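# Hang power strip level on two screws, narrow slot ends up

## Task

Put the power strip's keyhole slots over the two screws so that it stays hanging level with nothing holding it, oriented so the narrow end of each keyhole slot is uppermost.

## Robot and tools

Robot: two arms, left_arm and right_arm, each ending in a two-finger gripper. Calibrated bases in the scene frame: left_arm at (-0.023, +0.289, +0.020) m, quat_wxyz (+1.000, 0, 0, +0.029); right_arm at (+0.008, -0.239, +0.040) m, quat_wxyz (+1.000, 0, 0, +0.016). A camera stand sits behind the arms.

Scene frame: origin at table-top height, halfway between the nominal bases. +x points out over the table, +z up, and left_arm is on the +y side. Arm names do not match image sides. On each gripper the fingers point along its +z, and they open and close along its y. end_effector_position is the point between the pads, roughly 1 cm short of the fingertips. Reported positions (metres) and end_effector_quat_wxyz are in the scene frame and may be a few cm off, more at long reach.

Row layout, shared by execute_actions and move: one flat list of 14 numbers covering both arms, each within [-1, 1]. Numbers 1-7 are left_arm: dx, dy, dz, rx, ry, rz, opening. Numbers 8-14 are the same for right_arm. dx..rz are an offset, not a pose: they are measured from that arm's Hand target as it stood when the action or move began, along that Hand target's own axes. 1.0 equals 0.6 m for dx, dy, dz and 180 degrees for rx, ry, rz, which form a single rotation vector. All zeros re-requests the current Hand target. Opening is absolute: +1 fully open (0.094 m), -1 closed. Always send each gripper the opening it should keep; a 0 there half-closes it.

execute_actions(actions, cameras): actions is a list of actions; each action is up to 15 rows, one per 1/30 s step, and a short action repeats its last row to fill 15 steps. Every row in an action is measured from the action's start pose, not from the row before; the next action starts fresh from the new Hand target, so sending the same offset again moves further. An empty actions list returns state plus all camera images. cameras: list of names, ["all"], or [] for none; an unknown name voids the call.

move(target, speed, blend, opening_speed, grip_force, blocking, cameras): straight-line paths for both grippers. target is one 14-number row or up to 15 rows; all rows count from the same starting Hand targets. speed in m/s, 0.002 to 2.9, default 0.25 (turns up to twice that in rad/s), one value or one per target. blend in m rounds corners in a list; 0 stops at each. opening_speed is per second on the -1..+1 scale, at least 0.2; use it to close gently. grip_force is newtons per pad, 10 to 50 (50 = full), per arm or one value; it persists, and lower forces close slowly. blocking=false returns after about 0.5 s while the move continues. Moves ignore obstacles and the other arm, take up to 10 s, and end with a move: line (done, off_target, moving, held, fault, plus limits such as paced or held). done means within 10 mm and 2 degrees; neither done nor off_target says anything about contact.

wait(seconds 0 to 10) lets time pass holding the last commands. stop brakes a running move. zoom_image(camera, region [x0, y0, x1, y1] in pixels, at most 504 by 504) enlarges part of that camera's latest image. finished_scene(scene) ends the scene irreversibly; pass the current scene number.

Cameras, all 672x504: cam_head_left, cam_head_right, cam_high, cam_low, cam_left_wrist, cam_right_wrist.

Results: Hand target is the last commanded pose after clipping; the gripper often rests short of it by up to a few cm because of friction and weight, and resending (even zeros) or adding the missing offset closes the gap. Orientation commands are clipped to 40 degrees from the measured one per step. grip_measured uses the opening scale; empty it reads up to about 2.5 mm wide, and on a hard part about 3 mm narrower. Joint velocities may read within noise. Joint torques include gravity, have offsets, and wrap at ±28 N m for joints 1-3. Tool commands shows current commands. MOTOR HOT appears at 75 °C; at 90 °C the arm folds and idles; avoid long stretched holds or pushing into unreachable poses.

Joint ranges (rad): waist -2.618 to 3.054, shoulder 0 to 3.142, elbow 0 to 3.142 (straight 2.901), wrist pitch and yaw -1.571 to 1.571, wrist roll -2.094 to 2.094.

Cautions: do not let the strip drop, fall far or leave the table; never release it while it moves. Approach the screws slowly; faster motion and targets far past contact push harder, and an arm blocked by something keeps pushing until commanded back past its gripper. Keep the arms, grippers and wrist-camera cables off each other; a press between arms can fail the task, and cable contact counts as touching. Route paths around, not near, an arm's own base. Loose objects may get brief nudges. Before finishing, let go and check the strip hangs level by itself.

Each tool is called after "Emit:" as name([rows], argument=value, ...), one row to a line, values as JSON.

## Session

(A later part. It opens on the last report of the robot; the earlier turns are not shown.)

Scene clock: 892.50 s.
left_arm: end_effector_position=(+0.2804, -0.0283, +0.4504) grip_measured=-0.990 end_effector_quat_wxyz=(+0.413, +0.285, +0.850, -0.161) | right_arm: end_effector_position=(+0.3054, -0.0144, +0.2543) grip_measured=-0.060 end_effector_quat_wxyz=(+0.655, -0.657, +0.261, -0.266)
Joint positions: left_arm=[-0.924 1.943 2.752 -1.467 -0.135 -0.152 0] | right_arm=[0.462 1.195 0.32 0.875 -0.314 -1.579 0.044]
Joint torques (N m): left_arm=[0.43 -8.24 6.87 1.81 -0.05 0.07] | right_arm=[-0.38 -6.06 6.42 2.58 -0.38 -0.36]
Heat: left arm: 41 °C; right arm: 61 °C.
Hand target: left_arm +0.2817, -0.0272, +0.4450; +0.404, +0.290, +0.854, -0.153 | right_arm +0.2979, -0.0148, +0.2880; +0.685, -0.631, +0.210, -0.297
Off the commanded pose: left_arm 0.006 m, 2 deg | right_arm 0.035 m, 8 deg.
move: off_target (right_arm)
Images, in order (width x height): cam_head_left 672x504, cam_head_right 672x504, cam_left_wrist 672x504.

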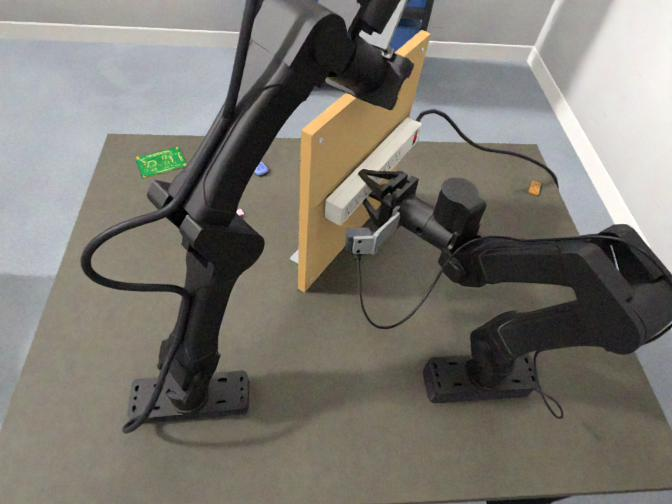

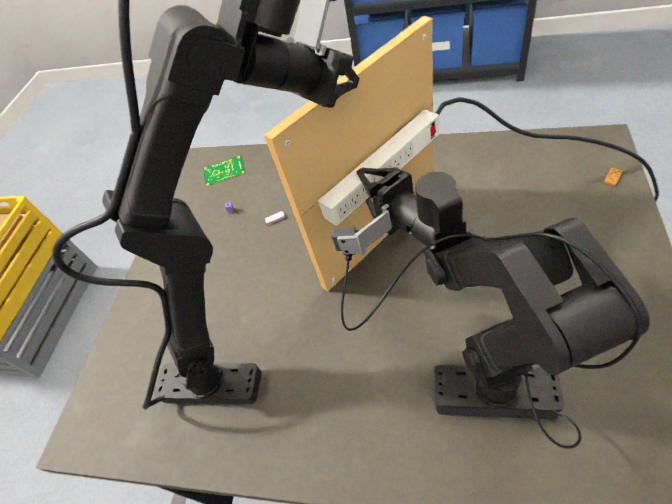

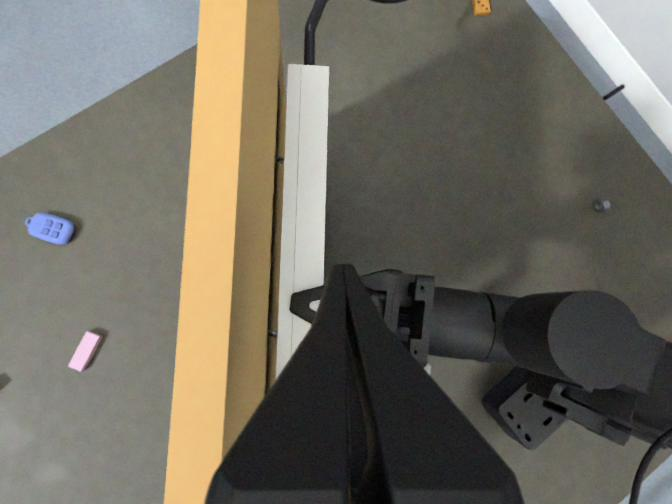

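Emit:
move(target=[0.1015,0.0092,-0.153,0,0,0,-1,0,0,0,0,0,0,-0.3], speed=0.12, cameras=["cam_left_wrist"])

Emit:
zoom_image(camera="cam_left_wrist", region=[200, 50, 400, 200])

Emit:
zoom_image(camera="cam_left_wrist", region=[200, 180, 400, 330])

Scene clock: 911.23 s.
left_arm: end_effector_position=(+0.2021, +0.0422, +0.4583) grip_measured=-0.990 end_effector_quat_wxyz=(+0.409, +0.291, +0.850, -0.158) | right_arm: end_effector_position=(+0.3054, -0.0144, +0.2543) grip_measured=-0.060 end_effector_quat_wxyz=(+0.655, -0.657, +0.261, -0.266)
Joint positions: left_arm=[-0.992 1.504 2.26 -1.432 -0.184 -0.185 0] | right_arm=[0.462 1.195 0.32 0.875 -0.314 -1.579 0.044]
Joint torques (N m): left_arm=[-0.66 -5.81 4.45 1.9 -0.21 -0.09] | right_arm=[-0.44 -6.02 6.42 2.6 -0.39 -0.37]
Heat: left arm: 40 °C; right arm: 58 °C.
Hand target: left_arm +0.1992, +0.0453, +0.4549; +0.404, +0.290, +0.854, -0.153 | right_arm +0.2979, -0.0148, +0.2880; +0.685, -0.631, +0.210, -0.297
Off the commanded pose: left_arm 0.005 m, 1 deg | right_arm 0.035 m, 8 deg.
move: off_target (right_arm)
Images, in order (width x height): cam_left_wrist 672x504.

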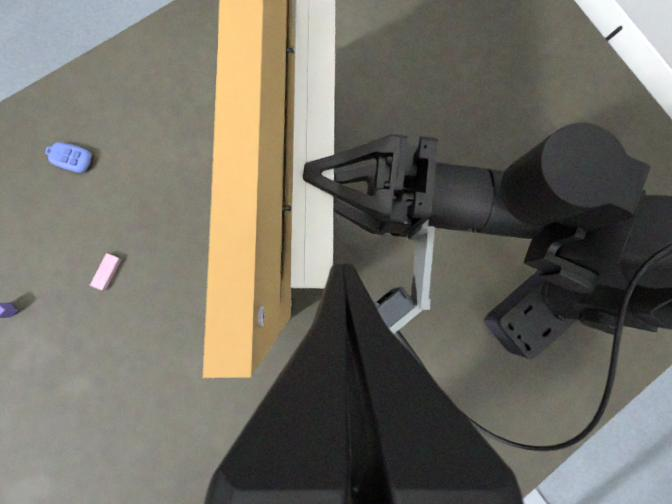

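Scaled by 2.520.

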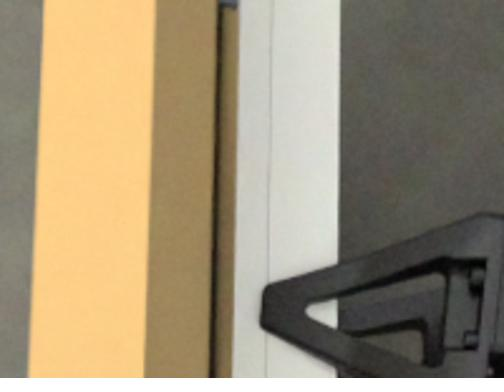

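Scaled by 2.520.

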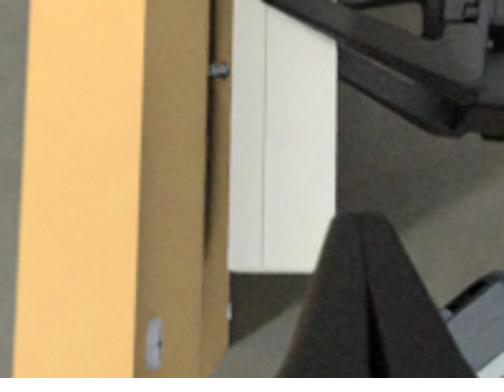

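Emit:
move(target=[0,0,0,0,0,0,-1,0,0.0015,0.0132,0,0,0,-0.3], speed=0.03, cameras=["cam_left_wrist"])

Emit:
zoom_image(camera="cam_left_wrist", region=[240, 180, 360, 300])

Scene clock: 930.93 s.
left_arm: end_effector_position=(+0.2022, +0.0423, +0.4583) grip_measured=-0.990 end_effector_quat_wxyz=(+0.409, +0.291, +0.850, -0.158) | right_arm: end_effector_position=(+0.3054, -0.0144, +0.2539) grip_measured=-0.060 end_effector_quat_wxyz=(+0.655, -0.658, +0.261, -0.266)
Joint positions: left_arm=[-0.992 1.504 2.26 -1.432 -0.185 -0.185 0] | right_arm=[0.462 1.195 0.32 0.874 -0.314 -1.579 0.044]
Joint torques (N m): left_arm=[-0.65 -5.82 4.42 1.9 -0.21 -0.1] | right_arm=[0.44 -3.23 7.91 2.71 -0.25 -0.37]
Heat: left arm: 39 °C; right arm: 57 °C.
Hand target: left_arm +0.1993, +0.0454, +0.4549; +0.404, +0.290, +0.854, -0.153 | right_arm +0.3033, -0.0089, +0.2880; +0.685, -0.631, +0.210, -0.297
Off the commanded pose: left_arm 0.005 m, 1 deg | right_arm 0.035 m, 8 deg.
move: off_target (right_arm)
Images, in order (width x height): cam_left_wrist 672x504.

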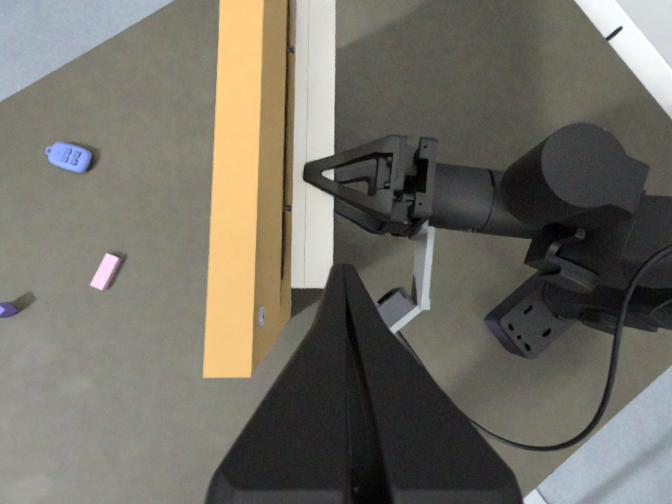

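Scaled by 4.200.

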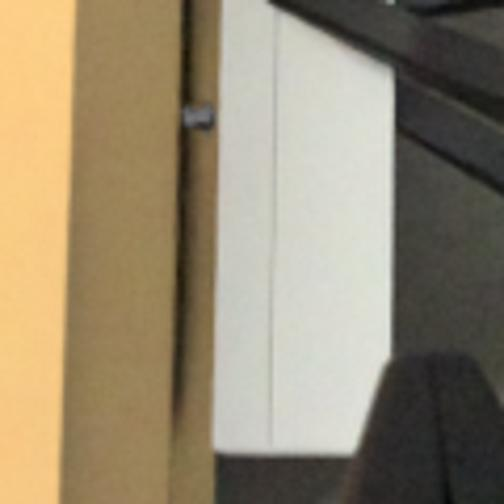

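Emit:
move(target=[0,0,0,0,0,0,-1,-0.001,0.008,0.0125,0,0,0,-0.3], speed=0.03)

Scene clock: 935.43 s.
left_arm: end_effector_position=(+0.2022, +0.0423, +0.4583) grip_measured=-0.990 end_effector_quat_wxyz=(+0.409, +0.291, +0.850, -0.158) | right_arm: end_effector_position=(+0.3075, -0.0124, +0.2501) grip_measured=-0.060 end_effector_quat_wxyz=(+0.654, -0.659, +0.261, -0.266)
Joint positions: left_arm=[-0.992 1.504 2.26 -1.432 -0.185 -0.185 0] | right_arm=[0.467 1.225 0.32 0.901 -0.308 -1.58 0.044]
Joint torques (N m): left_arm=[-0.65 -5.83 4.44 1.9 -0.21 -0.1] | right_arm=[1.11 -1.74 8.66 2.84 -0.16 -0.37]
Heat: left arm: 39 °C; right arm: 57 °C.
Hand target: left_arm +0.1993, +0.0454, +0.4549; +0.404, +0.290, +0.854, -0.153 | right_arm +0.3085, -0.0029, +0.2841; +0.685, -0.630, +0.210, -0.297
Off the commanded pose: left_arm 0.005 m, 1 deg | right_arm 0.035 m, 8 deg.
move: off_target (right_arm)

Emit:
move(target=[0,0,0,0,0,0,-1,0.0006,-0.0055,0.0105,0,0,0,-0.3], speed=0.03, cameras=["cam_left_wrist","cam_head_left"])

Emit:
zoom_image(camera="cam_left_wrist", region=[240, 180, 360, 300])

Scene clock: 947.97 s.
left_arm: end_effector_position=(+0.2022, +0.0423, +0.4583) grip_measured=-0.990 end_effector_quat_wxyz=(+0.409, +0.291, +0.850, -0.158) | right_arm: end_effector_position=(+0.3077, -0.0123, +0.2499) grip_measured=-0.060 end_effector_quat_wxyz=(+0.654, -0.659, +0.261, -0.266)
Joint positions: left_arm=[-0.992 1.504 2.26 -1.432 -0.185 -0.185 0] | right_arm=[0.467 1.226 0.32 0.902 -0.308 -1.58 0.044]
Joint torques (N m): left_arm=[-0.65 -5.82 4.44 1.9 -0.21 -0.1] | right_arm=[1.7 -1.18 10.52 2.68 -0.09 -0.36]
Heat: left arm: 39 °C; right arm: 60 °C.
Hand target: left_arm +0.1993, +0.0454, +0.4549; +0.404, +0.290, +0.854, -0.153 | right_arm +0.3125, +0.0015, +0.2881; +0.685, -0.631, +0.211, -0.297
Off the commanded pose: left_arm 0.005 m, 1 deg | right_arm 0.041 m, 8 deg.
move: off_target (right_arm)
Images, in order (width x height): cam_head_left 672x504, cam_left_wrist 672x504.

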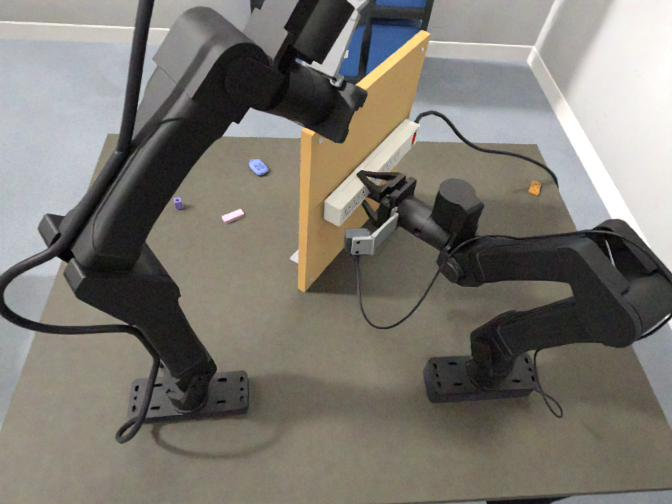

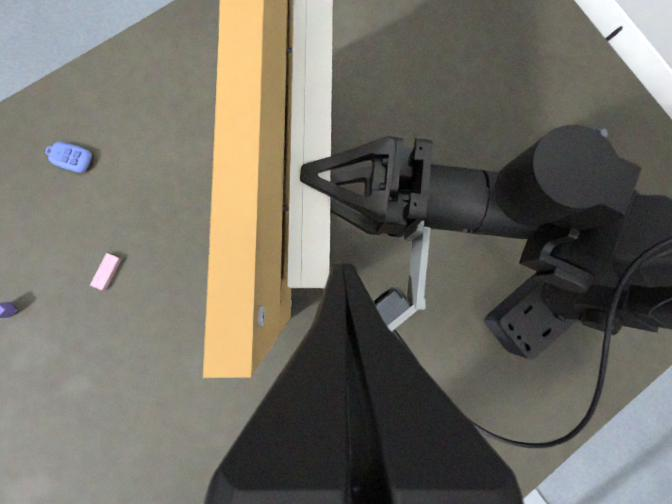

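Scaled by 4.200.

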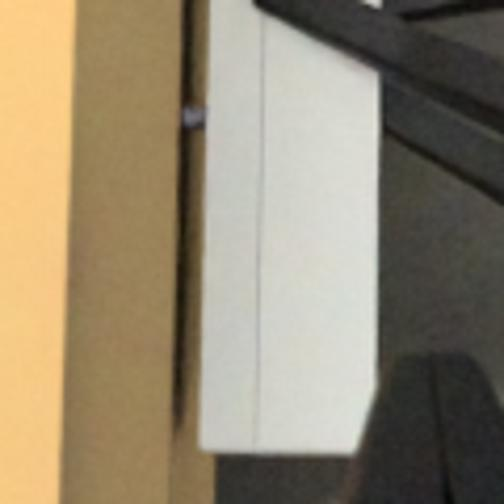

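Emit:
zoom_image(camera="cam_left_wrist", region=[250, 0, 350, 100])

Emit:
zoom_image(camera="cam_head_left", region=[310, 100, 450, 240])

Scaled by 5.040.

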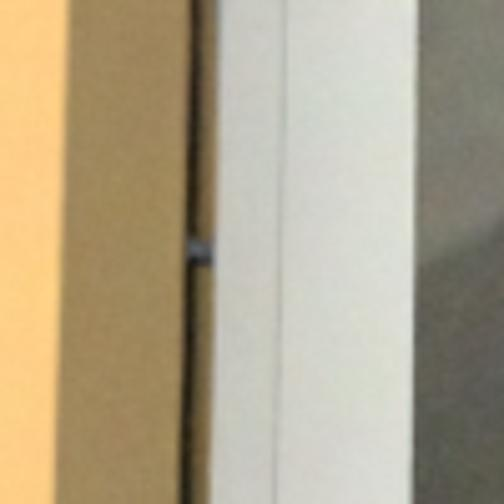

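Scaled by 3.600.

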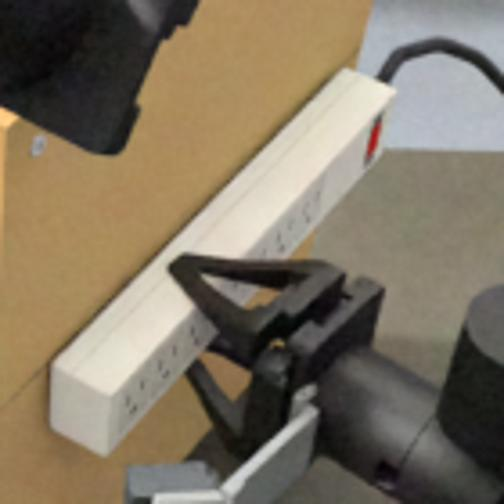

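Emit:
move(target=[0,0,0,0,0,0,-1,0.0006,-0.0055,0.0105,0,-0.003,0,-0.3], speed=0.03, cameras=["cam_left_wrist"])

Emit:
zoom_image(camera="cam_left_wrist", region=[240, 180, 360, 300])

Emit:
zoom_image(camera="cam_left_wrist", region=[250, 0, 350, 100])

Scene clock: 964.23 s.
left_arm: end_effector_position=(+0.2022, +0.0423, +0.4583) grip_measured=-0.990 end_effector_quat_wxyz=(+0.409, +0.291, +0.850, -0.158) | right_arm: end_effector_position=(+0.3076, -0.0121, +0.2498) grip_measured=-0.060 end_effector_quat_wxyz=(+0.654, -0.659, +0.261, -0.265)
Joint positions: left_arm=[-0.992 1.504 2.26 -1.432 -0.185 -0.185 0] | right_arm=[0.467 1.228 0.32 0.904 -0.31 -1.58 0.044]
Joint torques (N m): left_arm=[-0.66 -5.82 4.44 1.9 -0.21 -0.1] | right_arm=[1.7 -0.64 12.48 2.52 -0.17 -0.37]
Heat: left arm: 38 °C; right arm: 62 °C.
Hand target: left_arm +0.1993, +0.0454, +0.4549; +0.404, +0.290, +0.854, -0.153 | right_arm +0.3164, +0.0058, +0.2923; +0.687, -0.632, +0.207, -0.294
Off the commanded pose: left_arm 0.005 m, 1 deg | right_arm 0.047 m, 8 deg.
move: off_target (right_arm)
Images, in order (width x height): cam_left_wrist 672x504.

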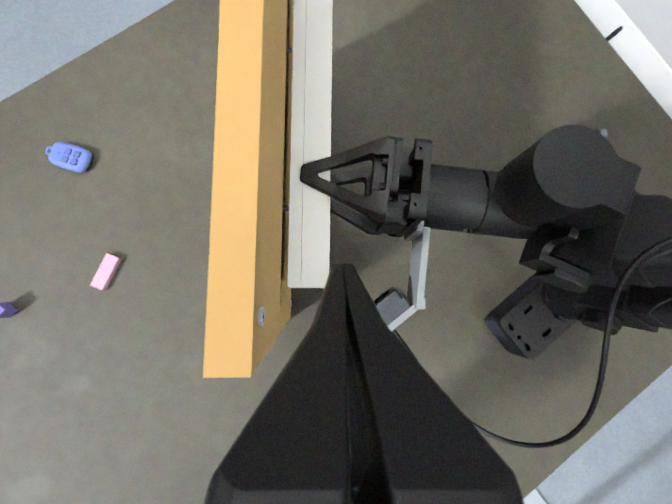

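Scaled by 4.200.

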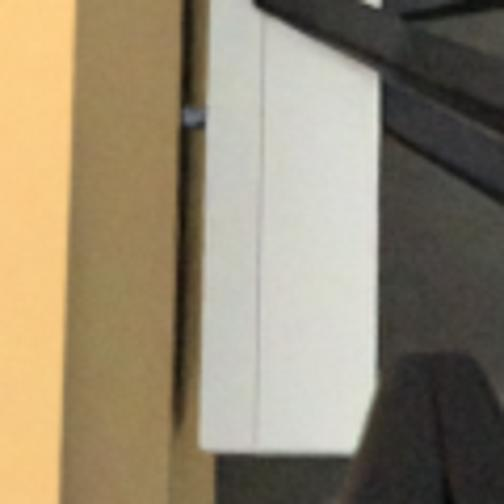

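Scaled by 5.040.

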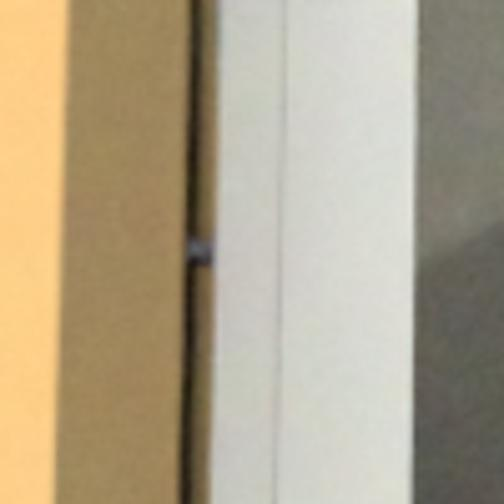

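Emit:
move(target=[0,0,0,0,0,0,-1,0.0037,-0.0533,-0.0355,0,0.003,0,-0.3], speed=0.05)

Scene clock: 974.47 s.
left_arm: end_effector_position=(+0.2022, +0.0423, +0.4583) grip_measured=-0.990 end_effector_quat_wxyz=(+0.409, +0.291, +0.850, -0.158) | right_arm: end_effector_position=(+0.2993, -0.0177, +0.2612) grip_measured=-0.060 end_effector_quat_wxyz=(+0.640, -0.672, +0.271, -0.255)
Joint positions: left_arm=[-0.992 1.504 2.26 -1.432 -0.185 -0.185 0] | right_arm=[0.464 1.084 0.358 0.673 -0.312 -1.583 0.044]
Joint torques (N m): left_arm=[-0.65 -5.82 4.44 1.9 -0.21 -0.1] | right_arm=[-0.13 -5.61 11.37 2.56 -0.37 -0.33]
Heat: left arm: 38 °C; right arm: 62 °C.
Hand target: left_arm +0.1993, +0.0454, +0.4549; +0.404, +0.290, +0.854, -0.153 | right_arm +0.2996, -0.0125, +0.3217; +0.686, -0.630, +0.210, -0.297
Off the commanded pose: left_arm 0.005 m, 1 deg | right_arm 0.061 m, 11 deg.
move: off_target (right_arm)

Emit:
move(target=[0,0,0,0,0,0,-1,-0.0035,0.0385,0.0157,0,0,0,-0.3], speed=0.03)

Scene clock: 979.63 s.
left_arm: end_effector_position=(+0.2022, +0.0423, +0.4583) grip_measured=-0.990 end_effector_quat_wxyz=(+0.409, +0.291, +0.850, -0.158) | right_arm: end_effector_position=(+0.3082, -0.0128, +0.2583) grip_measured=-0.060 end_effector_quat_wxyz=(+0.647, -0.664, +0.267, -0.263)
Joint positions: left_arm=[-0.992 1.504 2.26 -1.432 -0.185 -0.185 0] | right_arm=[0.468 1.171 0.358 0.786 -0.302 -1.583 0.044]
Joint torques (N m): left_arm=[-0.65 -5.83 4.44 1.9 -0.21 -0.1] | right_arm=[1.01 -2.54 8.87 2.95 -0.25 -0.34]
Heat: left arm: 38 °C; right arm: 61 °C.
Hand target: left_arm +0.1993, +0.0454, +0.4549; +0.404, +0.290, +0.854, -0.153 | right_arm +0.3076, -0.0034, +0.2997; +0.686, -0.630, +0.210, -0.297
Off the commanded pose: left_arm 0.005 m, 1 deg | right_arm 0.042 m, 10 deg.
move: off_target (right_arm)

Emit:
move(target=[0,0,0,0,0,0,-1,-0.001,0.0105,0.0065,0.006,0,0,-0.3], speed=0.03, cameras=["cam_left_wrist"])

Emit:
zoom_image(camera="cam_left_wrist", region=[240, 180, 360, 300])

Emit:
zoom_image(camera="cam_left_wrist", region=[250, 0, 350, 100])

Scene clock: 983.63 s.
left_arm: end_effector_position=(+0.2022, +0.0423, +0.4583) grip_measured=-0.990 end_effector_quat_wxyz=(+0.409, +0.291, +0.850, -0.158) | right_arm: end_effector_position=(+0.3083, -0.0117, +0.2574) grip_measured=-0.060 end_effector_quat_wxyz=(+0.659, -0.653, +0.262, -0.266)
Joint positions: left_arm=[-0.992 1.504 2.26 -1.432 -0.185 -0.185 0] | right_arm=[0.47 1.213 0.333 0.889 -0.304 -1.57 0.044]
Joint torques (N m): left_arm=[-0.65 -5.82 4.44 1.9 -0.21 -0.1] | right_arm=[1.37 -1.11 9.54 2.83 -0.15 -0.41]
Heat: left arm: 38 °C; right arm: 61 °C.
Hand target: left_arm +0.1993, +0.0454, +0.4549; +0.404, +0.290, +0.854, -0.153 | right_arm +0.3105, +0.0000, +0.2940; +0.692, -0.624, +0.208, -0.299
Off the commanded pose: left_arm 0.005 m, 1 deg | right_arm 0.038 m, 9 deg.
move: off_target (right_arm)
Images, in order (width x height): cam_left_wrist 672x504.

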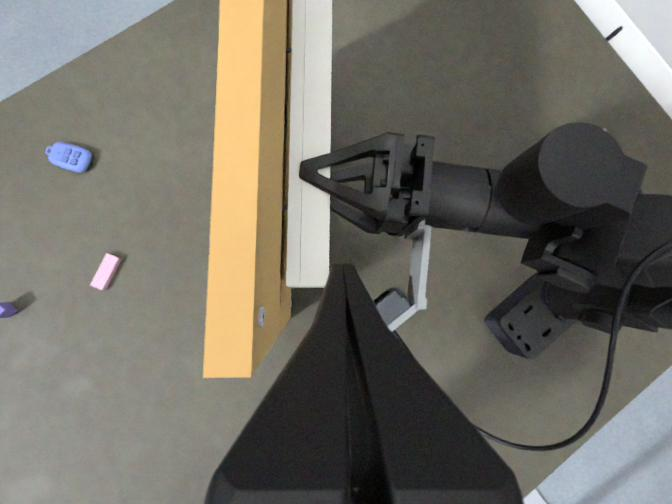

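Scaled by 4.200.

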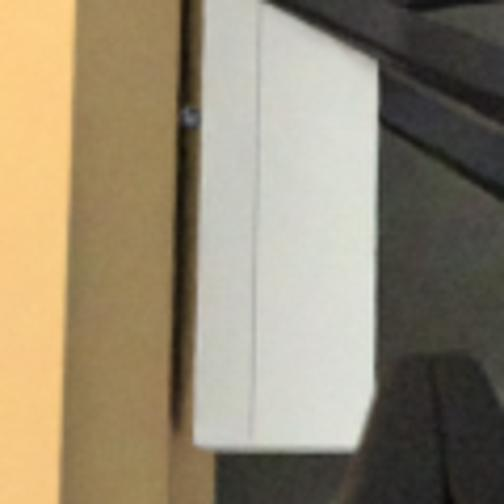

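Scaled by 5.040.

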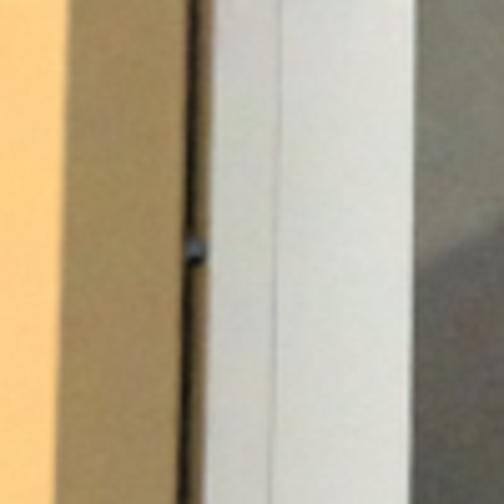

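Emit:
move(target=[0,0,0,0,0,0,-1,-0.001,0.018,0.0055,0,-0.004,0,-0.3], speed=0.015)

Scene clock: 988.47 s.
left_arm: end_effector_position=(+0.2022, +0.0423, +0.4583) grip_measured=-0.990 end_effector_quat_wxyz=(+0.409, +0.291, +0.850, -0.158) | right_arm: end_effector_position=(+0.3083, -0.0118, +0.2558) grip_measured=-0.060 end_effector_quat_wxyz=(+0.674, -0.639, +0.256, -0.269)
Joint positions: left_arm=[-0.992 1.504 2.26 -1.432 -0.185 -0.185 0] | right_arm=[0.465 1.273 0.302 1.027 -0.314 -1.552 0.044]
Joint torques (N m): left_arm=[-0.66 -5.83 4.42 1.9 -0.21 -0.1] | right_arm=[1.39 -0.2 10.97 2.31 -0.21 -0.56]
Heat: left arm: 38 °C; right arm: 61 °C.
Hand target: left_arm +0.1993, +0.0454, +0.4549; +0.404, +0.290, +0.854, -0.153 | right_arm +0.3141, +0.0032, +0.2836; +0.693, -0.626, +0.203, -0.295
Off the commanded pose: left_arm 0.005 m, 1 deg | right_arm 0.032 m, 7 deg.
move: off_target (right_arm)

Emit:
move(target=[0,0,0,0,0,0,-1,0,0.003,-0.009,-0.018,0,0,-0.3], speed=0.03, cameras=["cam_left_wrist"])

Emit:
zoom_image(camera="cam_left_wrist", region=[240, 180, 360, 300])

Emit:
zoom_image(camera="cam_left_wrist", region=[250, 0, 350, 100])

Scene clock: 993.40 s.
left_arm: end_effector_position=(+0.2022, +0.0423, +0.4583) grip_measured=-0.990 end_effector_quat_wxyz=(+0.409, +0.291, +0.850, -0.158) | right_arm: end_effector_position=(+0.3082, -0.0122, +0.2536) grip_measured=-0.060 end_effector_quat_wxyz=(+0.663, -0.649, +0.257, -0.269)
Joint positions: left_arm=[-0.992 1.504 2.26 -1.432 -0.185 -0.185 0] | right_arm=[0.465 1.247 0.312 0.961 -0.312 -1.572 0.044]
Joint torques (N m): left_arm=[-0.65 -5.83 4.44 1.9 -0.21 -0.1] | right_arm=[0.87 -3.51 10.96 1.69 -0.31 -0.53]
Heat: left arm: 38 °C; right arm: 59 °C.
Hand target: left_arm +0.1993, +0.0454, +0.4549; +0.404, +0.290, +0.854, -0.153 | right_arm +0.3108, -0.0007, +0.2810; +0.675, -0.645, +0.212, -0.289
Off the commanded pose: left_arm 0.005 m, 1 deg | right_arm 0.030 m, 6 deg.
move: off_target (right_arm)
Images, in order (width x height): cam_left_wrist 672x504.

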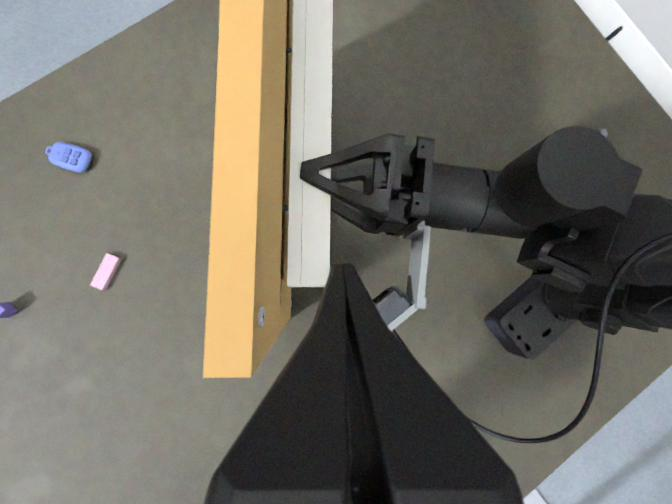

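Scaled by 4.200.

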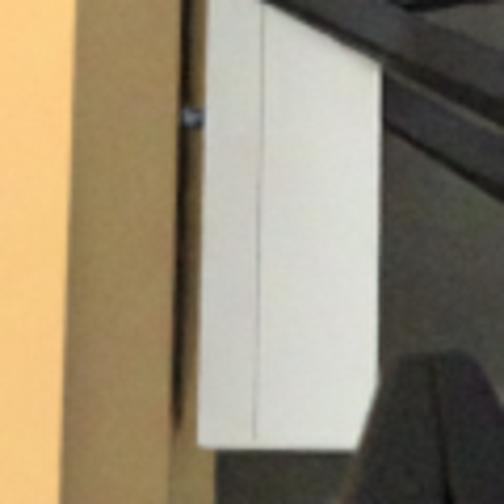

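Scaled by 5.040.

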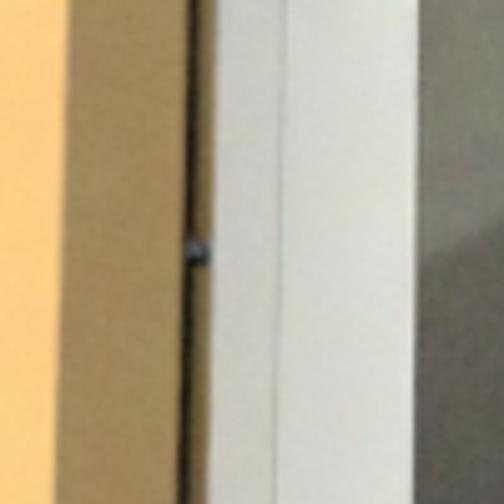

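Emit:
move(target=[0,0,0,0,0,0,-1,0,0.008,0.002,-0.01,0,0,-0.3], speed=0.02)

Scene clock: 996.37 s.
left_arm: end_effector_position=(+0.2022, +0.0423, +0.4583) grip_measured=-0.990 end_effector_quat_wxyz=(+0.409, +0.291, +0.850, -0.158) | right_arm: end_effector_position=(+0.3083, -0.0122, +0.2535) grip_measured=-0.060 end_effector_quat_wxyz=(+0.659, -0.654, +0.257, -0.269)
Joint positions: left_arm=[-0.992 1.504 2.26 -1.432 -0.185 -0.185 0] | right_arm=[0.465 1.232 0.321 0.925 -0.312 -1.579 0.044]
Joint torques (N m): left_arm=[-0.66 -5.82 4.44 1.9 -0.21 -0.1] | right_arm=[0.98 -2.85 11.38 1.59 -0.28 -0.55]
Heat: left arm: 38 °C; right arm: 59 °C.
Hand target: left_arm +0.1993, +0.0454, +0.4549; +0.404, +0.290, +0.854, -0.153 | right_arm +0.3121, +0.0002, +0.2764; +0.664, -0.656, +0.216, -0.286
Off the commanded pose: left_arm 0.005 m, 1 deg | right_arm 0.026 m, 5 deg.
move: off_target (right_arm)

Emit:
move(target=[0,0,0,0,0,0,-1,-0.001,0.02,-0.003,0,0,0,-0.3], speed=0.02)

Scene clock: 1000.13 s.
left_arm: end_effector_position=(+0.2022, +0.0423, +0.4583) grip_measured=-0.990 end_effector_quat_wxyz=(+0.409, +0.291, +0.850, -0.158) | right_arm: end_effector_position=(+0.3085, -0.0120, +0.2541) grip_measured=-0.060 end_effector_quat_wxyz=(+0.661, -0.652, +0.255, -0.269)
Joint positions: left_arm=[-0.992 1.504 2.26 -1.432 -0.185 -0.185 0] | right_arm=[0.462 1.241 0.319 0.942 -0.318 -1.578 0.044]
Joint torques (N m): left_arm=[-0.65 -5.82 4.44 1.9 -0.21 -0.1] | right_arm=[0.95 -0.25 9.24 2.03 -0.25 -0.58]
Heat: left arm: 38 °C; right arm: 60 °C.
Hand target: left_arm +0.1993, +0.0454, +0.4549; +0.404, +0.290, +0.854, -0.153 | right_arm +0.3117, -0.0010, +0.2643; +0.664, -0.656, +0.216, -0.286
Off the commanded pose: left_arm 0.005 m, 1 deg | right_arm 0.015 m, 5 deg.
move: off_target (right_arm)

Emit:
move(target=[0,0,0,0,0,0,-1,-0.001,0.02,-0.006,0,0,0,-0.3], speed=0.02)

Emit:
move(target=[0,0,0,0,0,0,-1,-0.001,0.016,-0.003,0,0,0,-0.3], speed=0.02, cameras=["cam_left_wrist"])

Emit:
zoom_image(camera="cam_left_wrist", region=[240, 180, 360, 300])

Emit:
zoom_image(camera="cam_left_wrist", region=[250, 0, 350, 100])

Scene clock: 1005.63 s.
left_arm: end_effector_position=(+0.2022, +0.0423, +0.4583) grip_measured=-0.990 end_effector_quat_wxyz=(+0.409, +0.291, +0.850, -0.158) | right_arm: end_effector_position=(+0.3082, -0.0122, +0.2528) grip_measured=-0.060 end_effector_quat_wxyz=(+0.674, -0.640, +0.250, -0.272)
Joint positions: left_arm=[-0.992 1.504 2.26 -1.432 -0.185 -0.185 0] | right_arm=[0.46 1.292 0.294 1.057 -0.322 -1.564 0.044]
Joint torques (N m): left_arm=[-0.65 -5.82 4.44 1.9 -0.21 -0.1] | right_arm=[0.55 -0.64 7.9 1.75 -0.27 -0.69]
Heat: left arm: 38 °C; right arm: 59 °C.
Hand target: left_arm +0.1993, +0.0454, +0.4549; +0.404, +0.290, +0.854, -0.153 | right_arm +0.3100, -0.0036, +0.2521; +0.664, -0.656, +0.216, -0.286
Off the commanded pose: left_arm 0.005 m, 1 deg | right_arm 0.009 m, 5 deg.
move: off_target (right_arm)

Scene clock: 1006.57 s.
left_arm: end_effector_position=(+0.2022, +0.0423, +0.4583) grip_measured=-0.990 end_effector_quat_wxyz=(+0.409, +0.291, +0.850, -0.158) | right_arm: end_effector_position=(+0.3080, -0.0124, +0.2516) grip_measured=-0.061 end_effector_quat_wxyz=(+0.683, -0.630, +0.245, -0.276)
Joint positions: left_arm=[-0.992 1.504 2.26 -1.432 -0.185 -0.185 0] | right_arm=[0.459 1.34 0.275 1.155 -0.325 -1.555 0.044]
Joint torques (N m): left_arm=[-0.65 -5.82 4.44 1.9 -0.21 -0.1] | right_arm=[0.34 -0.96 7.01 1.52 -0.31 -0.77]
Heat: left arm: 38 °C; right arm: 58 °C.
Hand target: left_arm +0.1993, +0.0454, +0.4549; +0.404, +0.290, +0.854, -0.153 | right_arm +0.3092, -0.0047, +0.2424; +0.664, -0.656, +0.216, -0.286
Off the commanded pose: left_arm 0.005 m, 1 deg | right_arm 0.012 m, 5 deg.
move: off_target (right_arm)
Images, in order (width x height): cam_left_wrist 672x504.

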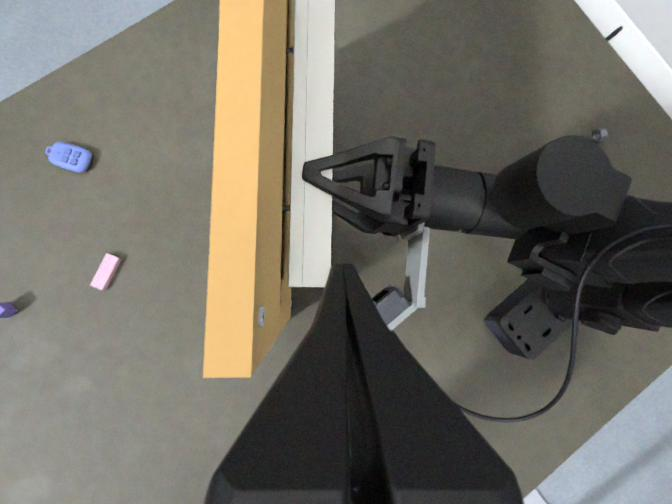

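Scaled by 4.200.

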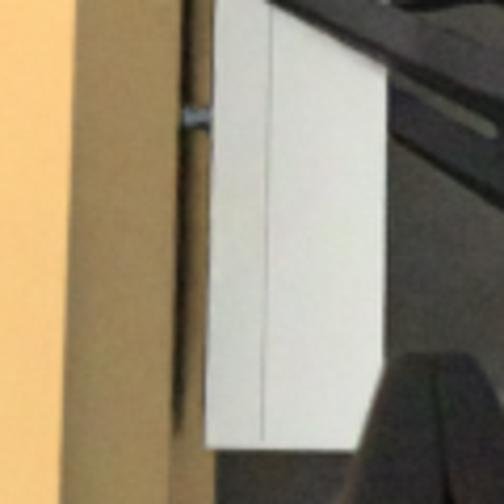

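Scaled by 5.040.

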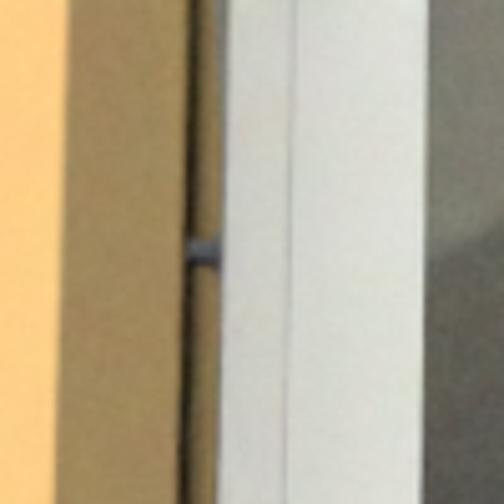

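Emit:
move(target=[0,0,0,0,0,0,-1,0.0015,-0.022,-0.025,-0.024,0,0,-0.3], speed=0.04)

Scene clock: 1017.27 s.
left_arm: end_effector_position=(+0.2022, +0.0423, +0.4583) grip_measured=-0.990 end_effector_quat_wxyz=(+0.409, +0.291, +0.850, -0.158) | right_arm: end_effector_position=(+0.2926, -0.0224, +0.2053) grip_measured=-0.061 end_effector_quat_wxyz=(-0.598, +0.713, -0.279, +0.236)
Joint positions: left_arm=[-0.992 1.504 2.26 -1.432 -0.185 -0.185 0] | right_arm=[0.45 1.155 0.275 0.696 -0.335 -1.635 0.044]
Joint torques (N m): left_arm=[-0.65 -5.82 4.42 1.9 -0.21 -0.11] | right_arm=[-0.31 -5.45 9.89 2.52 -0.32 -0.31]
Heat: left arm: 38 °C; right arm: 57 °C.
Hand target: left_arm +0.1993, +0.0454, +0.4549; +0.404, +0.290, +0.854, -0.153 | right_arm +0.2987, -0.0162, +0.2549; -0.639, +0.680, -0.227, +0.278
Off the commanded pose: left_arm 0.005 m, 1 deg | right_arm 0.050 m, 10 deg.
move: off_target (right_arm)

Emit:
move(target=[0,0,0,0,0,0,-1,0.0073,-0.083,-0.0023,0.034,0,0,-0.3], speed=0.05)

Scene clock: 1045.23 s.
left_arm: end_effector_position=(+0.2022, +0.0423, +0.4583) grip_measured=-0.990 end_effector_quat_wxyz=(+0.409, +0.291, +0.850, -0.158) | right_arm: end_effector_position=(+0.2969, -0.0256, +0.2418) grip_measured=-0.061 end_effector_quat_wxyz=(-0.624, +0.686, -0.281, +0.247)
Joint positions: left_arm=[-0.992 1.504 2.26 -1.432 -0.185 -0.185 0] | right_arm=[0.436 1.076 0.323 0.648 -0.335 -1.594 0.044]
Joint torques (N m): left_arm=[-0.65 -5.82 4.44 1.9 -0.21 -0.1] | right_arm=[0.08 -5.16 11.6 2.68 -0.51 -0.34]
Heat: left arm: 38 °C; right arm: 60 °C.
Hand target: left_arm +0.1993, +0.0454, +0.4549; +0.404, +0.290, +0.854, -0.153 | right_arm +0.2988, -0.0162, +0.3049; -0.675, +0.645, -0.212, +0.289
Off the commanded pose: left_arm 0.005 m, 1 deg | right_arm 0.064 m, 12 deg.
move: off_target (right_arm)

Emit:
move(target=[0,0,0,0,0,0,-1,-0.0028,0.032,0.0205,0.012,0,0,-0.3], speed=0.03)

Scene clock: 1054.10 s.
left_arm: end_effector_position=(+0.2022, +0.0423, +0.4583) grip_measured=-0.990 end_effector_quat_wxyz=(+0.409, +0.291, +0.850, -0.158) | right_arm: end_effector_position=(+0.3116, -0.0182, +0.2476) grip_measured=-0.061 end_effector_quat_wxyz=(+0.648, -0.661, +0.270, -0.266)
Joint positions: left_arm=[-0.992 1.504 2.26 -1.432 -0.185 -0.185 0] | right_arm=[0.443 1.221 0.323 0.878 -0.318 -1.579 0.044]
Joint torques (N m): left_arm=[-0.66 -5.83 4.44 1.9 -0.21 -0.1] | right_arm=[1.28 -2.82 8.54 2.89 -0.49 -0.37]
Heat: left arm: 38 °C; right arm: 59 °C.
Hand target: left_arm +0.1993, +0.0454, +0.4549; +0.404, +0.290, +0.854, -0.153 | right_arm +0.3078, -0.0059, +0.2867; +0.687, -0.632, +0.206, -0.293
Off the commanded pose: left_arm 0.005 m, 1 deg | right_arm 0.041 m, 10 deg.
move: off_target (right_arm)

Emit:
move(target=[0,0,0,0,0,0,-1,-0.0167,-0.0015,0,0.006,0,0,-0.3], speed=0.03)

Scene clock: 1059.77 s.
left_arm: end_effector_position=(+0.2022, +0.0423, +0.4583) grip_measured=-0.990 end_effector_quat_wxyz=(+0.409, +0.291, +0.850, -0.158) | right_arm: end_effector_position=(+0.3103, -0.0163, +0.2483) grip_measured=-0.061 end_effector_quat_wxyz=(+0.648, -0.654, +0.275, -0.275)
Joint positions: left_arm=[-0.992 1.504 2.26 -1.432 -0.185 -0.185 0] | right_arm=[0.475 1.221 0.314 0.898 -0.265 -1.577 0.044]
Joint torques (N m): left_arm=[-0.66 -5.82 4.45 1.9 -0.21 -0.1] | right_arm=[2.41 -2.62 7.73 3.03 -0.58 -0.39]
Heat: left arm: 38 °C; right arm: 57 °C.
Hand target: left_arm +0.1993, +0.0454, +0.4549; +0.404, +0.290, +0.854, -0.153 | right_arm +0.3003, +0.0007, +0.2868; +0.693, -0.626, +0.203, -0.295
Off the commanded pose: left_arm 0.005 m, 1 deg | right_arm 0.043 m, 10 deg.
move: off_target (right_arm)

Emit:
wait(seconds=0.1, cameras=["cam_left_wrist"])

Emit:
zoom_image(camera="cam_left_wrist", region=[240, 180, 360, 300])

Emit:
zoom_image(camera="cam_left_wrist", region=[250, 0, 350, 100])

Scene clock: 1065.00 s.
left_arm: end_effector_position=(+0.2022, +0.0423, +0.4583) grip_measured=-0.990 end_effector_quat_wxyz=(+0.409, +0.291, +0.850, -0.158) | right_arm: end_effector_position=(+0.3103, -0.0163, +0.2483) grip_measured=-0.061 end_effector_quat_wxyz=(+0.648, -0.654, +0.275, -0.276)
Joint positions: left_arm=[-0.992 1.504 2.26 -1.432 -0.185 -0.185 0] | right_arm=[0.475 1.221 0.314 0.898 -0.264 -1.577 0.044]
Joint torques (N m): left_arm=[-0.65 -5.82 4.44 1.9 -0.21 -0.1] | right_arm=[2.32 -2.63 7.68 3.04 -0.56 -0.39]
Heat: left arm: 38 °C; right arm: 58 °C.
Hand target: left_arm +0.1993, +0.0454, +0.4549; +0.404, +0.290, +0.854, -0.153 | right_arm +0.3003, +0.0007, +0.2868; +0.693, -0.626, +0.203, -0.295
Tool commands: left_gripper/opening=-1.0 right_gripper/opening=-0.3
Off the commanded pose: left_arm 0.005 m, 1 deg | right_arm 0.043 m, 10 deg.
wait: 0.10 s; at rest from the start
Images, in order (width x height): cam_left_wrist 672x504.

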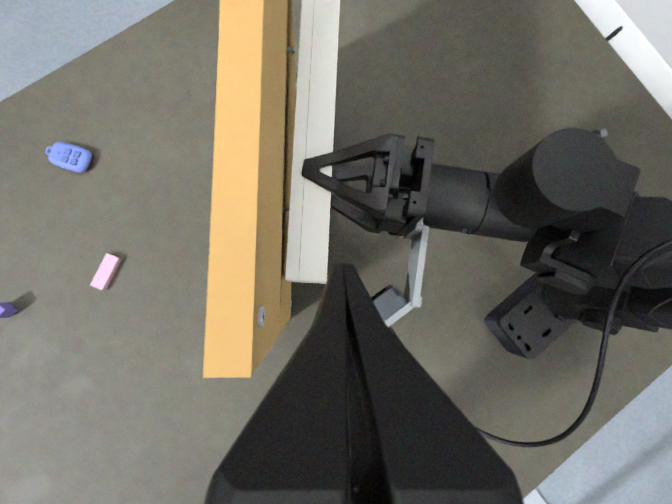

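Scaled by 4.200.

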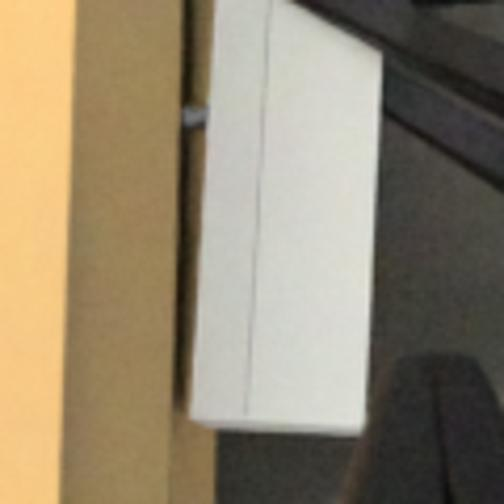

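Scaled by 5.040.

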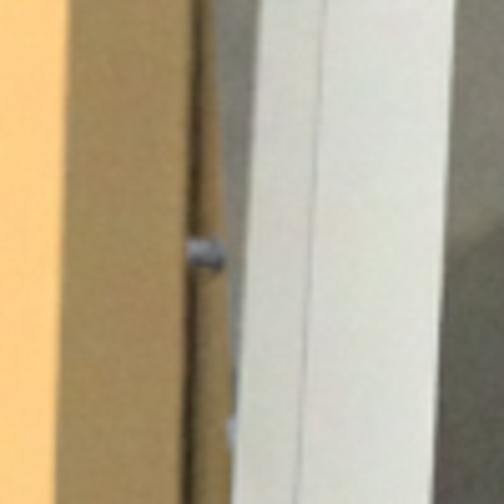

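Emit:
move(target=[0,0,0,0,0,0,-1,0,-0.0015,-0.0133,0,0,0,-0.3], speed=0.03)

Scene clock: 1069.03 s.
left_arm: end_effector_position=(+0.2022, +0.0423, +0.4583) grip_measured=-0.990 end_effector_quat_wxyz=(+0.409, +0.291, +0.850, -0.158) | right_arm: end_effector_position=(+0.3086, -0.0155, +0.2483) grip_measured=-0.061 end_effector_quat_wxyz=(+0.650, -0.654, +0.272, -0.274)
Joint positions: left_arm=[-0.992 1.504 2.26 -1.432 -0.185 -0.185 0] | right_arm=[0.477 1.221 0.309 0.908 -0.269 -1.576 0.044]
Joint torques (N m): left_arm=[-0.66 -5.82 4.42 1.9 -0.21 -0.1] | right_arm=[1.33 -5.15 6.56 2.9 -0.64 -0.4]
Heat: left arm: 38 °C; right arm: 59 °C.
Hand target: left_arm +0.1993, +0.0454, +0.4549; +0.404, +0.290, +0.854, -0.153 | right_arm +0.2950, -0.0053, +0.2865; +0.693, -0.626, +0.203, -0.295
Off the commanded pose: left_arm 0.005 m, 1 deg | right_arm 0.042 m, 10 deg.
move: off_target (right_arm)

Emit:
move(target=[0,0,0,0,0,0,-1,-0.002,-0.076,-0.0228,0.016,-0.011,0,-0.3], speed=0.05)

Scene clock: 1087.80 s.
left_arm: end_effector_position=(+0.2022, +0.0423, +0.4583) grip_measured=-0.990 end_effector_quat_wxyz=(+0.409, +0.291, +0.850, -0.158) | right_arm: end_effector_position=(+0.2854, -0.0221, +0.2735) grip_measured=-0.061 end_effector_quat_wxyz=(+0.667, -0.652, +0.256, -0.253)
Joint positions: left_arm=[-0.992 1.504 2.26 -1.432 -0.185 -0.185 0] | right_arm=[0.452 1.019 0.309 0.729 -0.351 -1.553 0.044]
Joint torques (N m): left_arm=[-0.65 -5.83 4.44 1.91 -0.21 -0.1] | right_arm=[-0.01 -4.89 10.37 2.72 -0.54 -0.37]
Heat: left arm: 38 °C; right arm: 62 °C.
Hand target: left_arm +0.1993, +0.0454, +0.4549; +0.404, +0.290, +0.854, -0.153 | right_arm +0.2781, -0.0166, +0.3296; +0.712, -0.613, +0.184, -0.289
Off the commanded pose: left_arm 0.005 m, 1 deg | right_arm 0.057 m, 11 deg.
move: off_target (right_arm)

Emit:
move(target=[0,0,0,0,0,0,-1,0.005,-0.058,0.01,0.01,0.006,0,-0.3], speed=0.05)

Scene clock: 1095.40 s.
left_arm: end_effector_position=(+0.2022, +0.0423, +0.4583) grip_measured=-0.990 end_effector_quat_wxyz=(+0.409, +0.291, +0.850, -0.158) | right_arm: end_effector_position=(+0.2858, -0.0251, +0.3004) grip_measured=-0.061 end_effector_quat_wxyz=(+0.672, -0.643, +0.261, -0.259)
Joint positions: left_arm=[-0.992 1.504 2.26 -1.432 -0.185 -0.185 0] | right_arm=[0.452 0.948 0.377 0.612 -0.334 -1.54 0.044]
Joint torques (N m): left_arm=[-0.65 -5.83 4.42 1.9 -0.21 -0.1] | right_arm=[1.18 -4.33 12.16 2.7 -0.39 -0.39]
Heat: left arm: 38 °C; right arm: 62 °C.
Hand target: left_arm +0.1993, +0.0454, +0.4549; +0.404, +0.290, +0.854, -0.153 | right_arm +0.2776, -0.0167, +0.3651; +0.719, -0.599, +0.186, -0.298
Off the commanded pose: left_arm 0.005 m, 1 deg | right_arm 0.066 m, 12 deg.
move: off_target (right_arm)

Emit:
move(target=[0,0,0,0,0,0,-1,0.0138,0.1152,0,-0.02,0.0085,-0.0052,-0.3], speed=0.05)

Scene clock: 1105.93 s.
left_arm: end_effector_position=(+0.2022, +0.0423, +0.4583) grip_measured=-0.990 end_effector_quat_wxyz=(+0.409, +0.291, +0.850, -0.158) | right_arm: end_effector_position=(+0.3030, -0.0178, +0.2732) grip_measured=-0.061 end_effector_quat_wxyz=(+0.670, -0.642, +0.248, -0.278)
Joint positions: left_arm=[-0.992 1.504 2.26 -1.432 -0.185 -0.185 0] | right_arm=[0.452 1.152 0.326 0.88 -0.325 -1.578 0.044]
Joint torques (N m): left_arm=[-0.65 -5.83 4.42 1.9 -0.21 -0.1] | right_arm=[0.02 -2.5 6.64 2.8 -0.32 -0.38]
Heat: left arm: 38 °C; right arm: 62 °C.
Hand target: left_arm +0.1993, +0.0454, +0.4549; +0.404, +0.290, +0.854, -0.153 | right_arm +0.2980, -0.0149, +0.2987; +0.695, -0.619, +0.200, -0.306
Off the commanded pose: left_arm 0.005 m, 1 deg | right_arm 0.026 m, 8 deg.
move: off_target (right_arm)

Emit:
move(target=[0,0,0,0,0,0,-1,0.001,0.0227,0.0167,-0.012,0,0.003,-0.3], speed=0.03)

Scene clock: 1110.33 s.
left_arm: end_effector_position=(+0.2022, +0.0423, +0.4583) grip_measured=-0.990 end_effector_quat_wxyz=(+0.409, +0.291, +0.850, -0.158) | right_arm: end_effector_position=(+0.3092, -0.0150, +0.2539) grip_measured=-0.061 end_effector_quat_wxyz=(+0.655, -0.657, +0.259, -0.268)
Joint positions: left_arm=[-0.992 1.504 2.26 -1.432 -0.185 -0.185 0] | right_arm=[0.452 1.216 0.326 0.893 -0.323 -1.583 0.044]
Joint torques (N m): left_arm=[-0.65 -5.83 4.45 1.9 -0.21 -0.1] | right_arm=[0.92 -2.76 8.06 2.7 -0.23 -0.37]
Heat: left arm: 38 °C; right arm: 63 °C.
Hand target: left_arm +0.1993, +0.0454, +0.4549; +0.404, +0.290, +0.854, -0.153 | right_arm +0.3075, -0.0073, +0.2868; +0.685, -0.631, +0.209, -0.299
Off the commanded pose: left_arm 0.005 m, 1 deg | right_arm 0.034 m, 8 deg.
move: off_target (right_arm)

Emit:
move(target=[0,0,0,0,0,0,-1,-0.0133,-0.001,0,0,0,-0.003,-0.3], speed=0.03)

Scene clock: 1115.10 s.
left_arm: end_effector_position=(+0.2022, +0.0423, +0.4583) grip_measured=-0.990 end_effector_quat_wxyz=(+0.409, +0.291, +0.850, -0.158) | right_arm: end_effector_position=(+0.3088, -0.0140, +0.2541) grip_measured=-0.061 end_effector_quat_wxyz=(+0.653, -0.654, +0.261, -0.277)
Joint positions: left_arm=[-0.992 1.504 2.26 -1.432 -0.185 -0.185 0] | right_arm=[0.472 1.216 0.321 0.902 -0.286 -1.59 0.044]
Joint torques (N m): left_arm=[-0.65 -5.82 4.44 1.9 -0.21 -0.1] | right_arm=[2.26 -3.55 7.87 2.6 -0.22 -0.42]
Heat: left arm: 38 °C; right arm: 61 °C.
Hand target: left_arm +0.1993, +0.0454, +0.4549; +0.404, +0.290, +0.854, -0.153 | right_arm +0.3015, -0.0019, +0.2865; +0.683, -0.632, +0.206, -0.302
Off the commanded pose: left_arm 0.005 m, 1 deg | right_arm 0.036 m, 8 deg.
move: off_target (right_arm)

Emit:
move(target=[0,0,0,0,0,0,-1,0.002,-0.001,-0.01,0,-0.006,0.005,-0.3], speed=0.03, cameras=["cam_left_wrist"])

Emit:
zoom_image(camera="cam_left_wrist", region=[240, 180, 360, 300])

Emit:
zoom_image(camera="cam_left_wrist", region=[250, 0, 350, 100])

Scene clock: 1122.67 s.
left_arm: end_effector_position=(+0.2022, +0.0423, +0.4583) grip_measured=-0.990 end_effector_quat_wxyz=(+0.409, +0.291, +0.850, -0.158) | right_arm: end_effector_position=(+0.3066, -0.0124, +0.2514) grip_measured=-0.061 end_effector_quat_wxyz=(+0.654, -0.659, +0.258, -0.267)
Joint positions: left_arm=[-0.992 1.504 2.26 -1.432 -0.185 -0.185 0] | right_arm=[0.467 1.216 0.321 0.893 -0.312 -1.586 0.044]
Joint torques (N m): left_arm=[-0.65 -5.81 4.44 1.9 -0.21 -0.11] | right_arm=[0.32 -5.33 7.05 2.6 -0.48 -0.3]
Heat: left arm: 38 °C; right arm: 62 °C.
Hand target: left_arm +0.1993, +0.0454, +0.4549; +0.404, +0.290, +0.854, -0.153 | right_arm +0.2984, -0.0073, +0.2866; +0.688, -0.633, +0.204, -0.291
Off the commanded pose: left_arm 0.005 m, 1 deg | right_arm 0.036 m, 8 deg.
move: off_target (right_arm)
Images, in order (width x height): cam_left_wrist 672x504.

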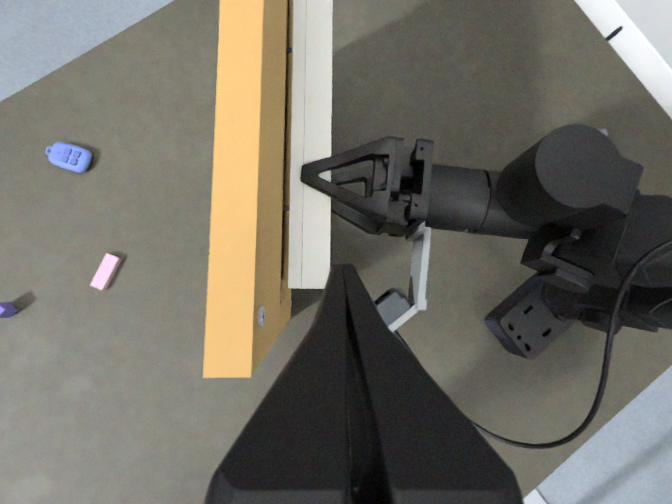

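Scaled by 4.200.

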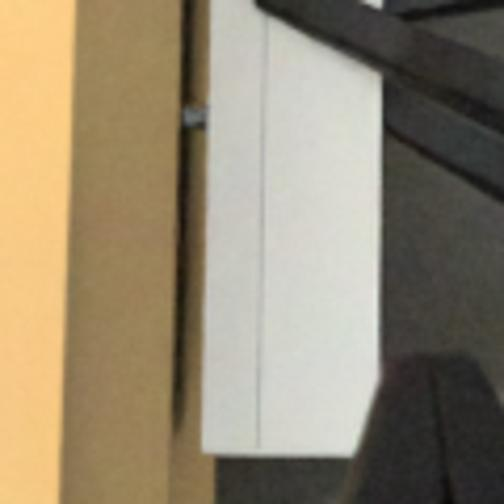

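Scaled by 5.040.

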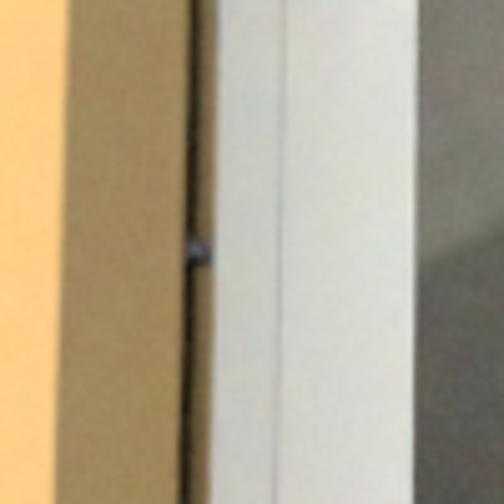

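Emit:
move(target=[0,0,0,0,0,0,-1,-0.0005,-0.001,0.0185,0.006,0,0,-0.3], speed=0.03)

Scene clock: 1128.37 s.
left_arm: end_effector_position=(+0.2022, +0.0423, +0.4583) grip_measured=-0.990 end_effector_quat_wxyz=(+0.409, +0.291, +0.850, -0.158) | right_arm: end_effector_position=(+0.3070, -0.0109, +0.2532) grip_measured=-0.061 end_effector_quat_wxyz=(+0.659, -0.655, +0.257, -0.266)
Joint positions: left_arm=[-0.992 1.504 2.26 -1.432 -0.185 -0.185 0] | right_arm=[0.47 1.229 0.321 0.919 -0.311 -1.577 0.044]
Joint torques (N m): left_arm=[-0.65 -5.82 4.44 1.9 -0.21 -0.1] | right_arm=[1.46 -1.68 8.79 2.85 -0.29 -0.34]
Heat: left arm: 38 °C; right arm: 60 °C.
Hand target: left_arm +0.1993, +0.0454, +0.4549; +0.404, +0.290, +0.854, -0.153 | right_arm +0.3053, +0.0013, +0.2884; +0.694, -0.627, +0.202, -0.292
Off the commanded pose: left_arm 0.005 m, 1 deg | right_arm 0.037 m, 9 deg.
move: off_target (right_arm)

Emit:
move(target=[0,0,0,0,0,0,-1,0.002,0.0,0,-0.01,0,0,-0.3], speed=0.02)

Scene clock: 1132.77 s.
left_arm: end_effector_position=(+0.2022, +0.0423, +0.4583) grip_measured=-0.990 end_effector_quat_wxyz=(+0.409, +0.291, +0.850, -0.158) | right_arm: end_effector_position=(+0.3069, -0.0109, +0.2525) grip_measured=-0.061 end_effector_quat_wxyz=(+0.658, -0.656, +0.258, -0.265)
Joint positions: left_arm=[-0.992 1.504 2.26 -1.432 -0.185 -0.185 0] | right_arm=[0.47 1.229 0.32 0.917 -0.311 -1.577 0.044]
Joint torques (N m): left_arm=[-0.66 -5.83 4.44 1.9 -0.21 -0.1] | right_arm=[1.17 -3.86 10.21 2.19 -0.32 -0.41]
Heat: left arm: 38 °C; right arm: 60 °C.
Hand target: left_arm +0.1993, +0.0454, +0.4549; +0.404, +0.290, +0.854, -0.153 | right_arm +0.3062, +0.0006, +0.2886; +0.684, -0.637, +0.206, -0.289
Off the commanded pose: left_arm 0.005 m, 1 deg | right_arm 0.038 m, 7 deg.
move: off_target (right_arm)

Emit:
move(target=[0,0,0,0,0,0,-1,-0.001,0.0167,0.002,-0.004,0,0,-0.3], speed=0.02)

Scene clock: 1136.73 s.
left_arm: end_effector_position=(+0.2022, +0.0423, +0.4583) grip_measured=-0.990 end_effector_quat_wxyz=(+0.409, +0.291, +0.850, -0.158) | right_arm: end_effector_position=(+0.3070, -0.0109, +0.2527) grip_measured=-0.061 end_effector_quat_wxyz=(+0.658, -0.655, +0.257, -0.266)
Joint positions: left_arm=[-0.992 1.504 2.26 -1.432 -0.185 -0.185 0] | right_arm=[0.47 1.23 0.32 0.918 -0.311 -1.578 0.044]
Joint torques (N m): left_arm=[-0.65 -5.82 4.44 1.9 -0.21 -0.1] | right_arm=[1.43 -1.21 9.44 2.41 -0.28 -0.45]
Heat: left arm: 38 °C; right arm: 60 °C.
Hand target: left_arm +0.1993, +0.0454, +0.4549; +0.404, +0.290, +0.854, -0.153 | right_arm +0.3079, +0.0020, +0.2788; +0.680, -0.642, +0.208, -0.288
Off the commanded pose: left_arm 0.005 m, 1 deg | right_arm 0.029 m, 7 deg.
move: off_target (right_arm)


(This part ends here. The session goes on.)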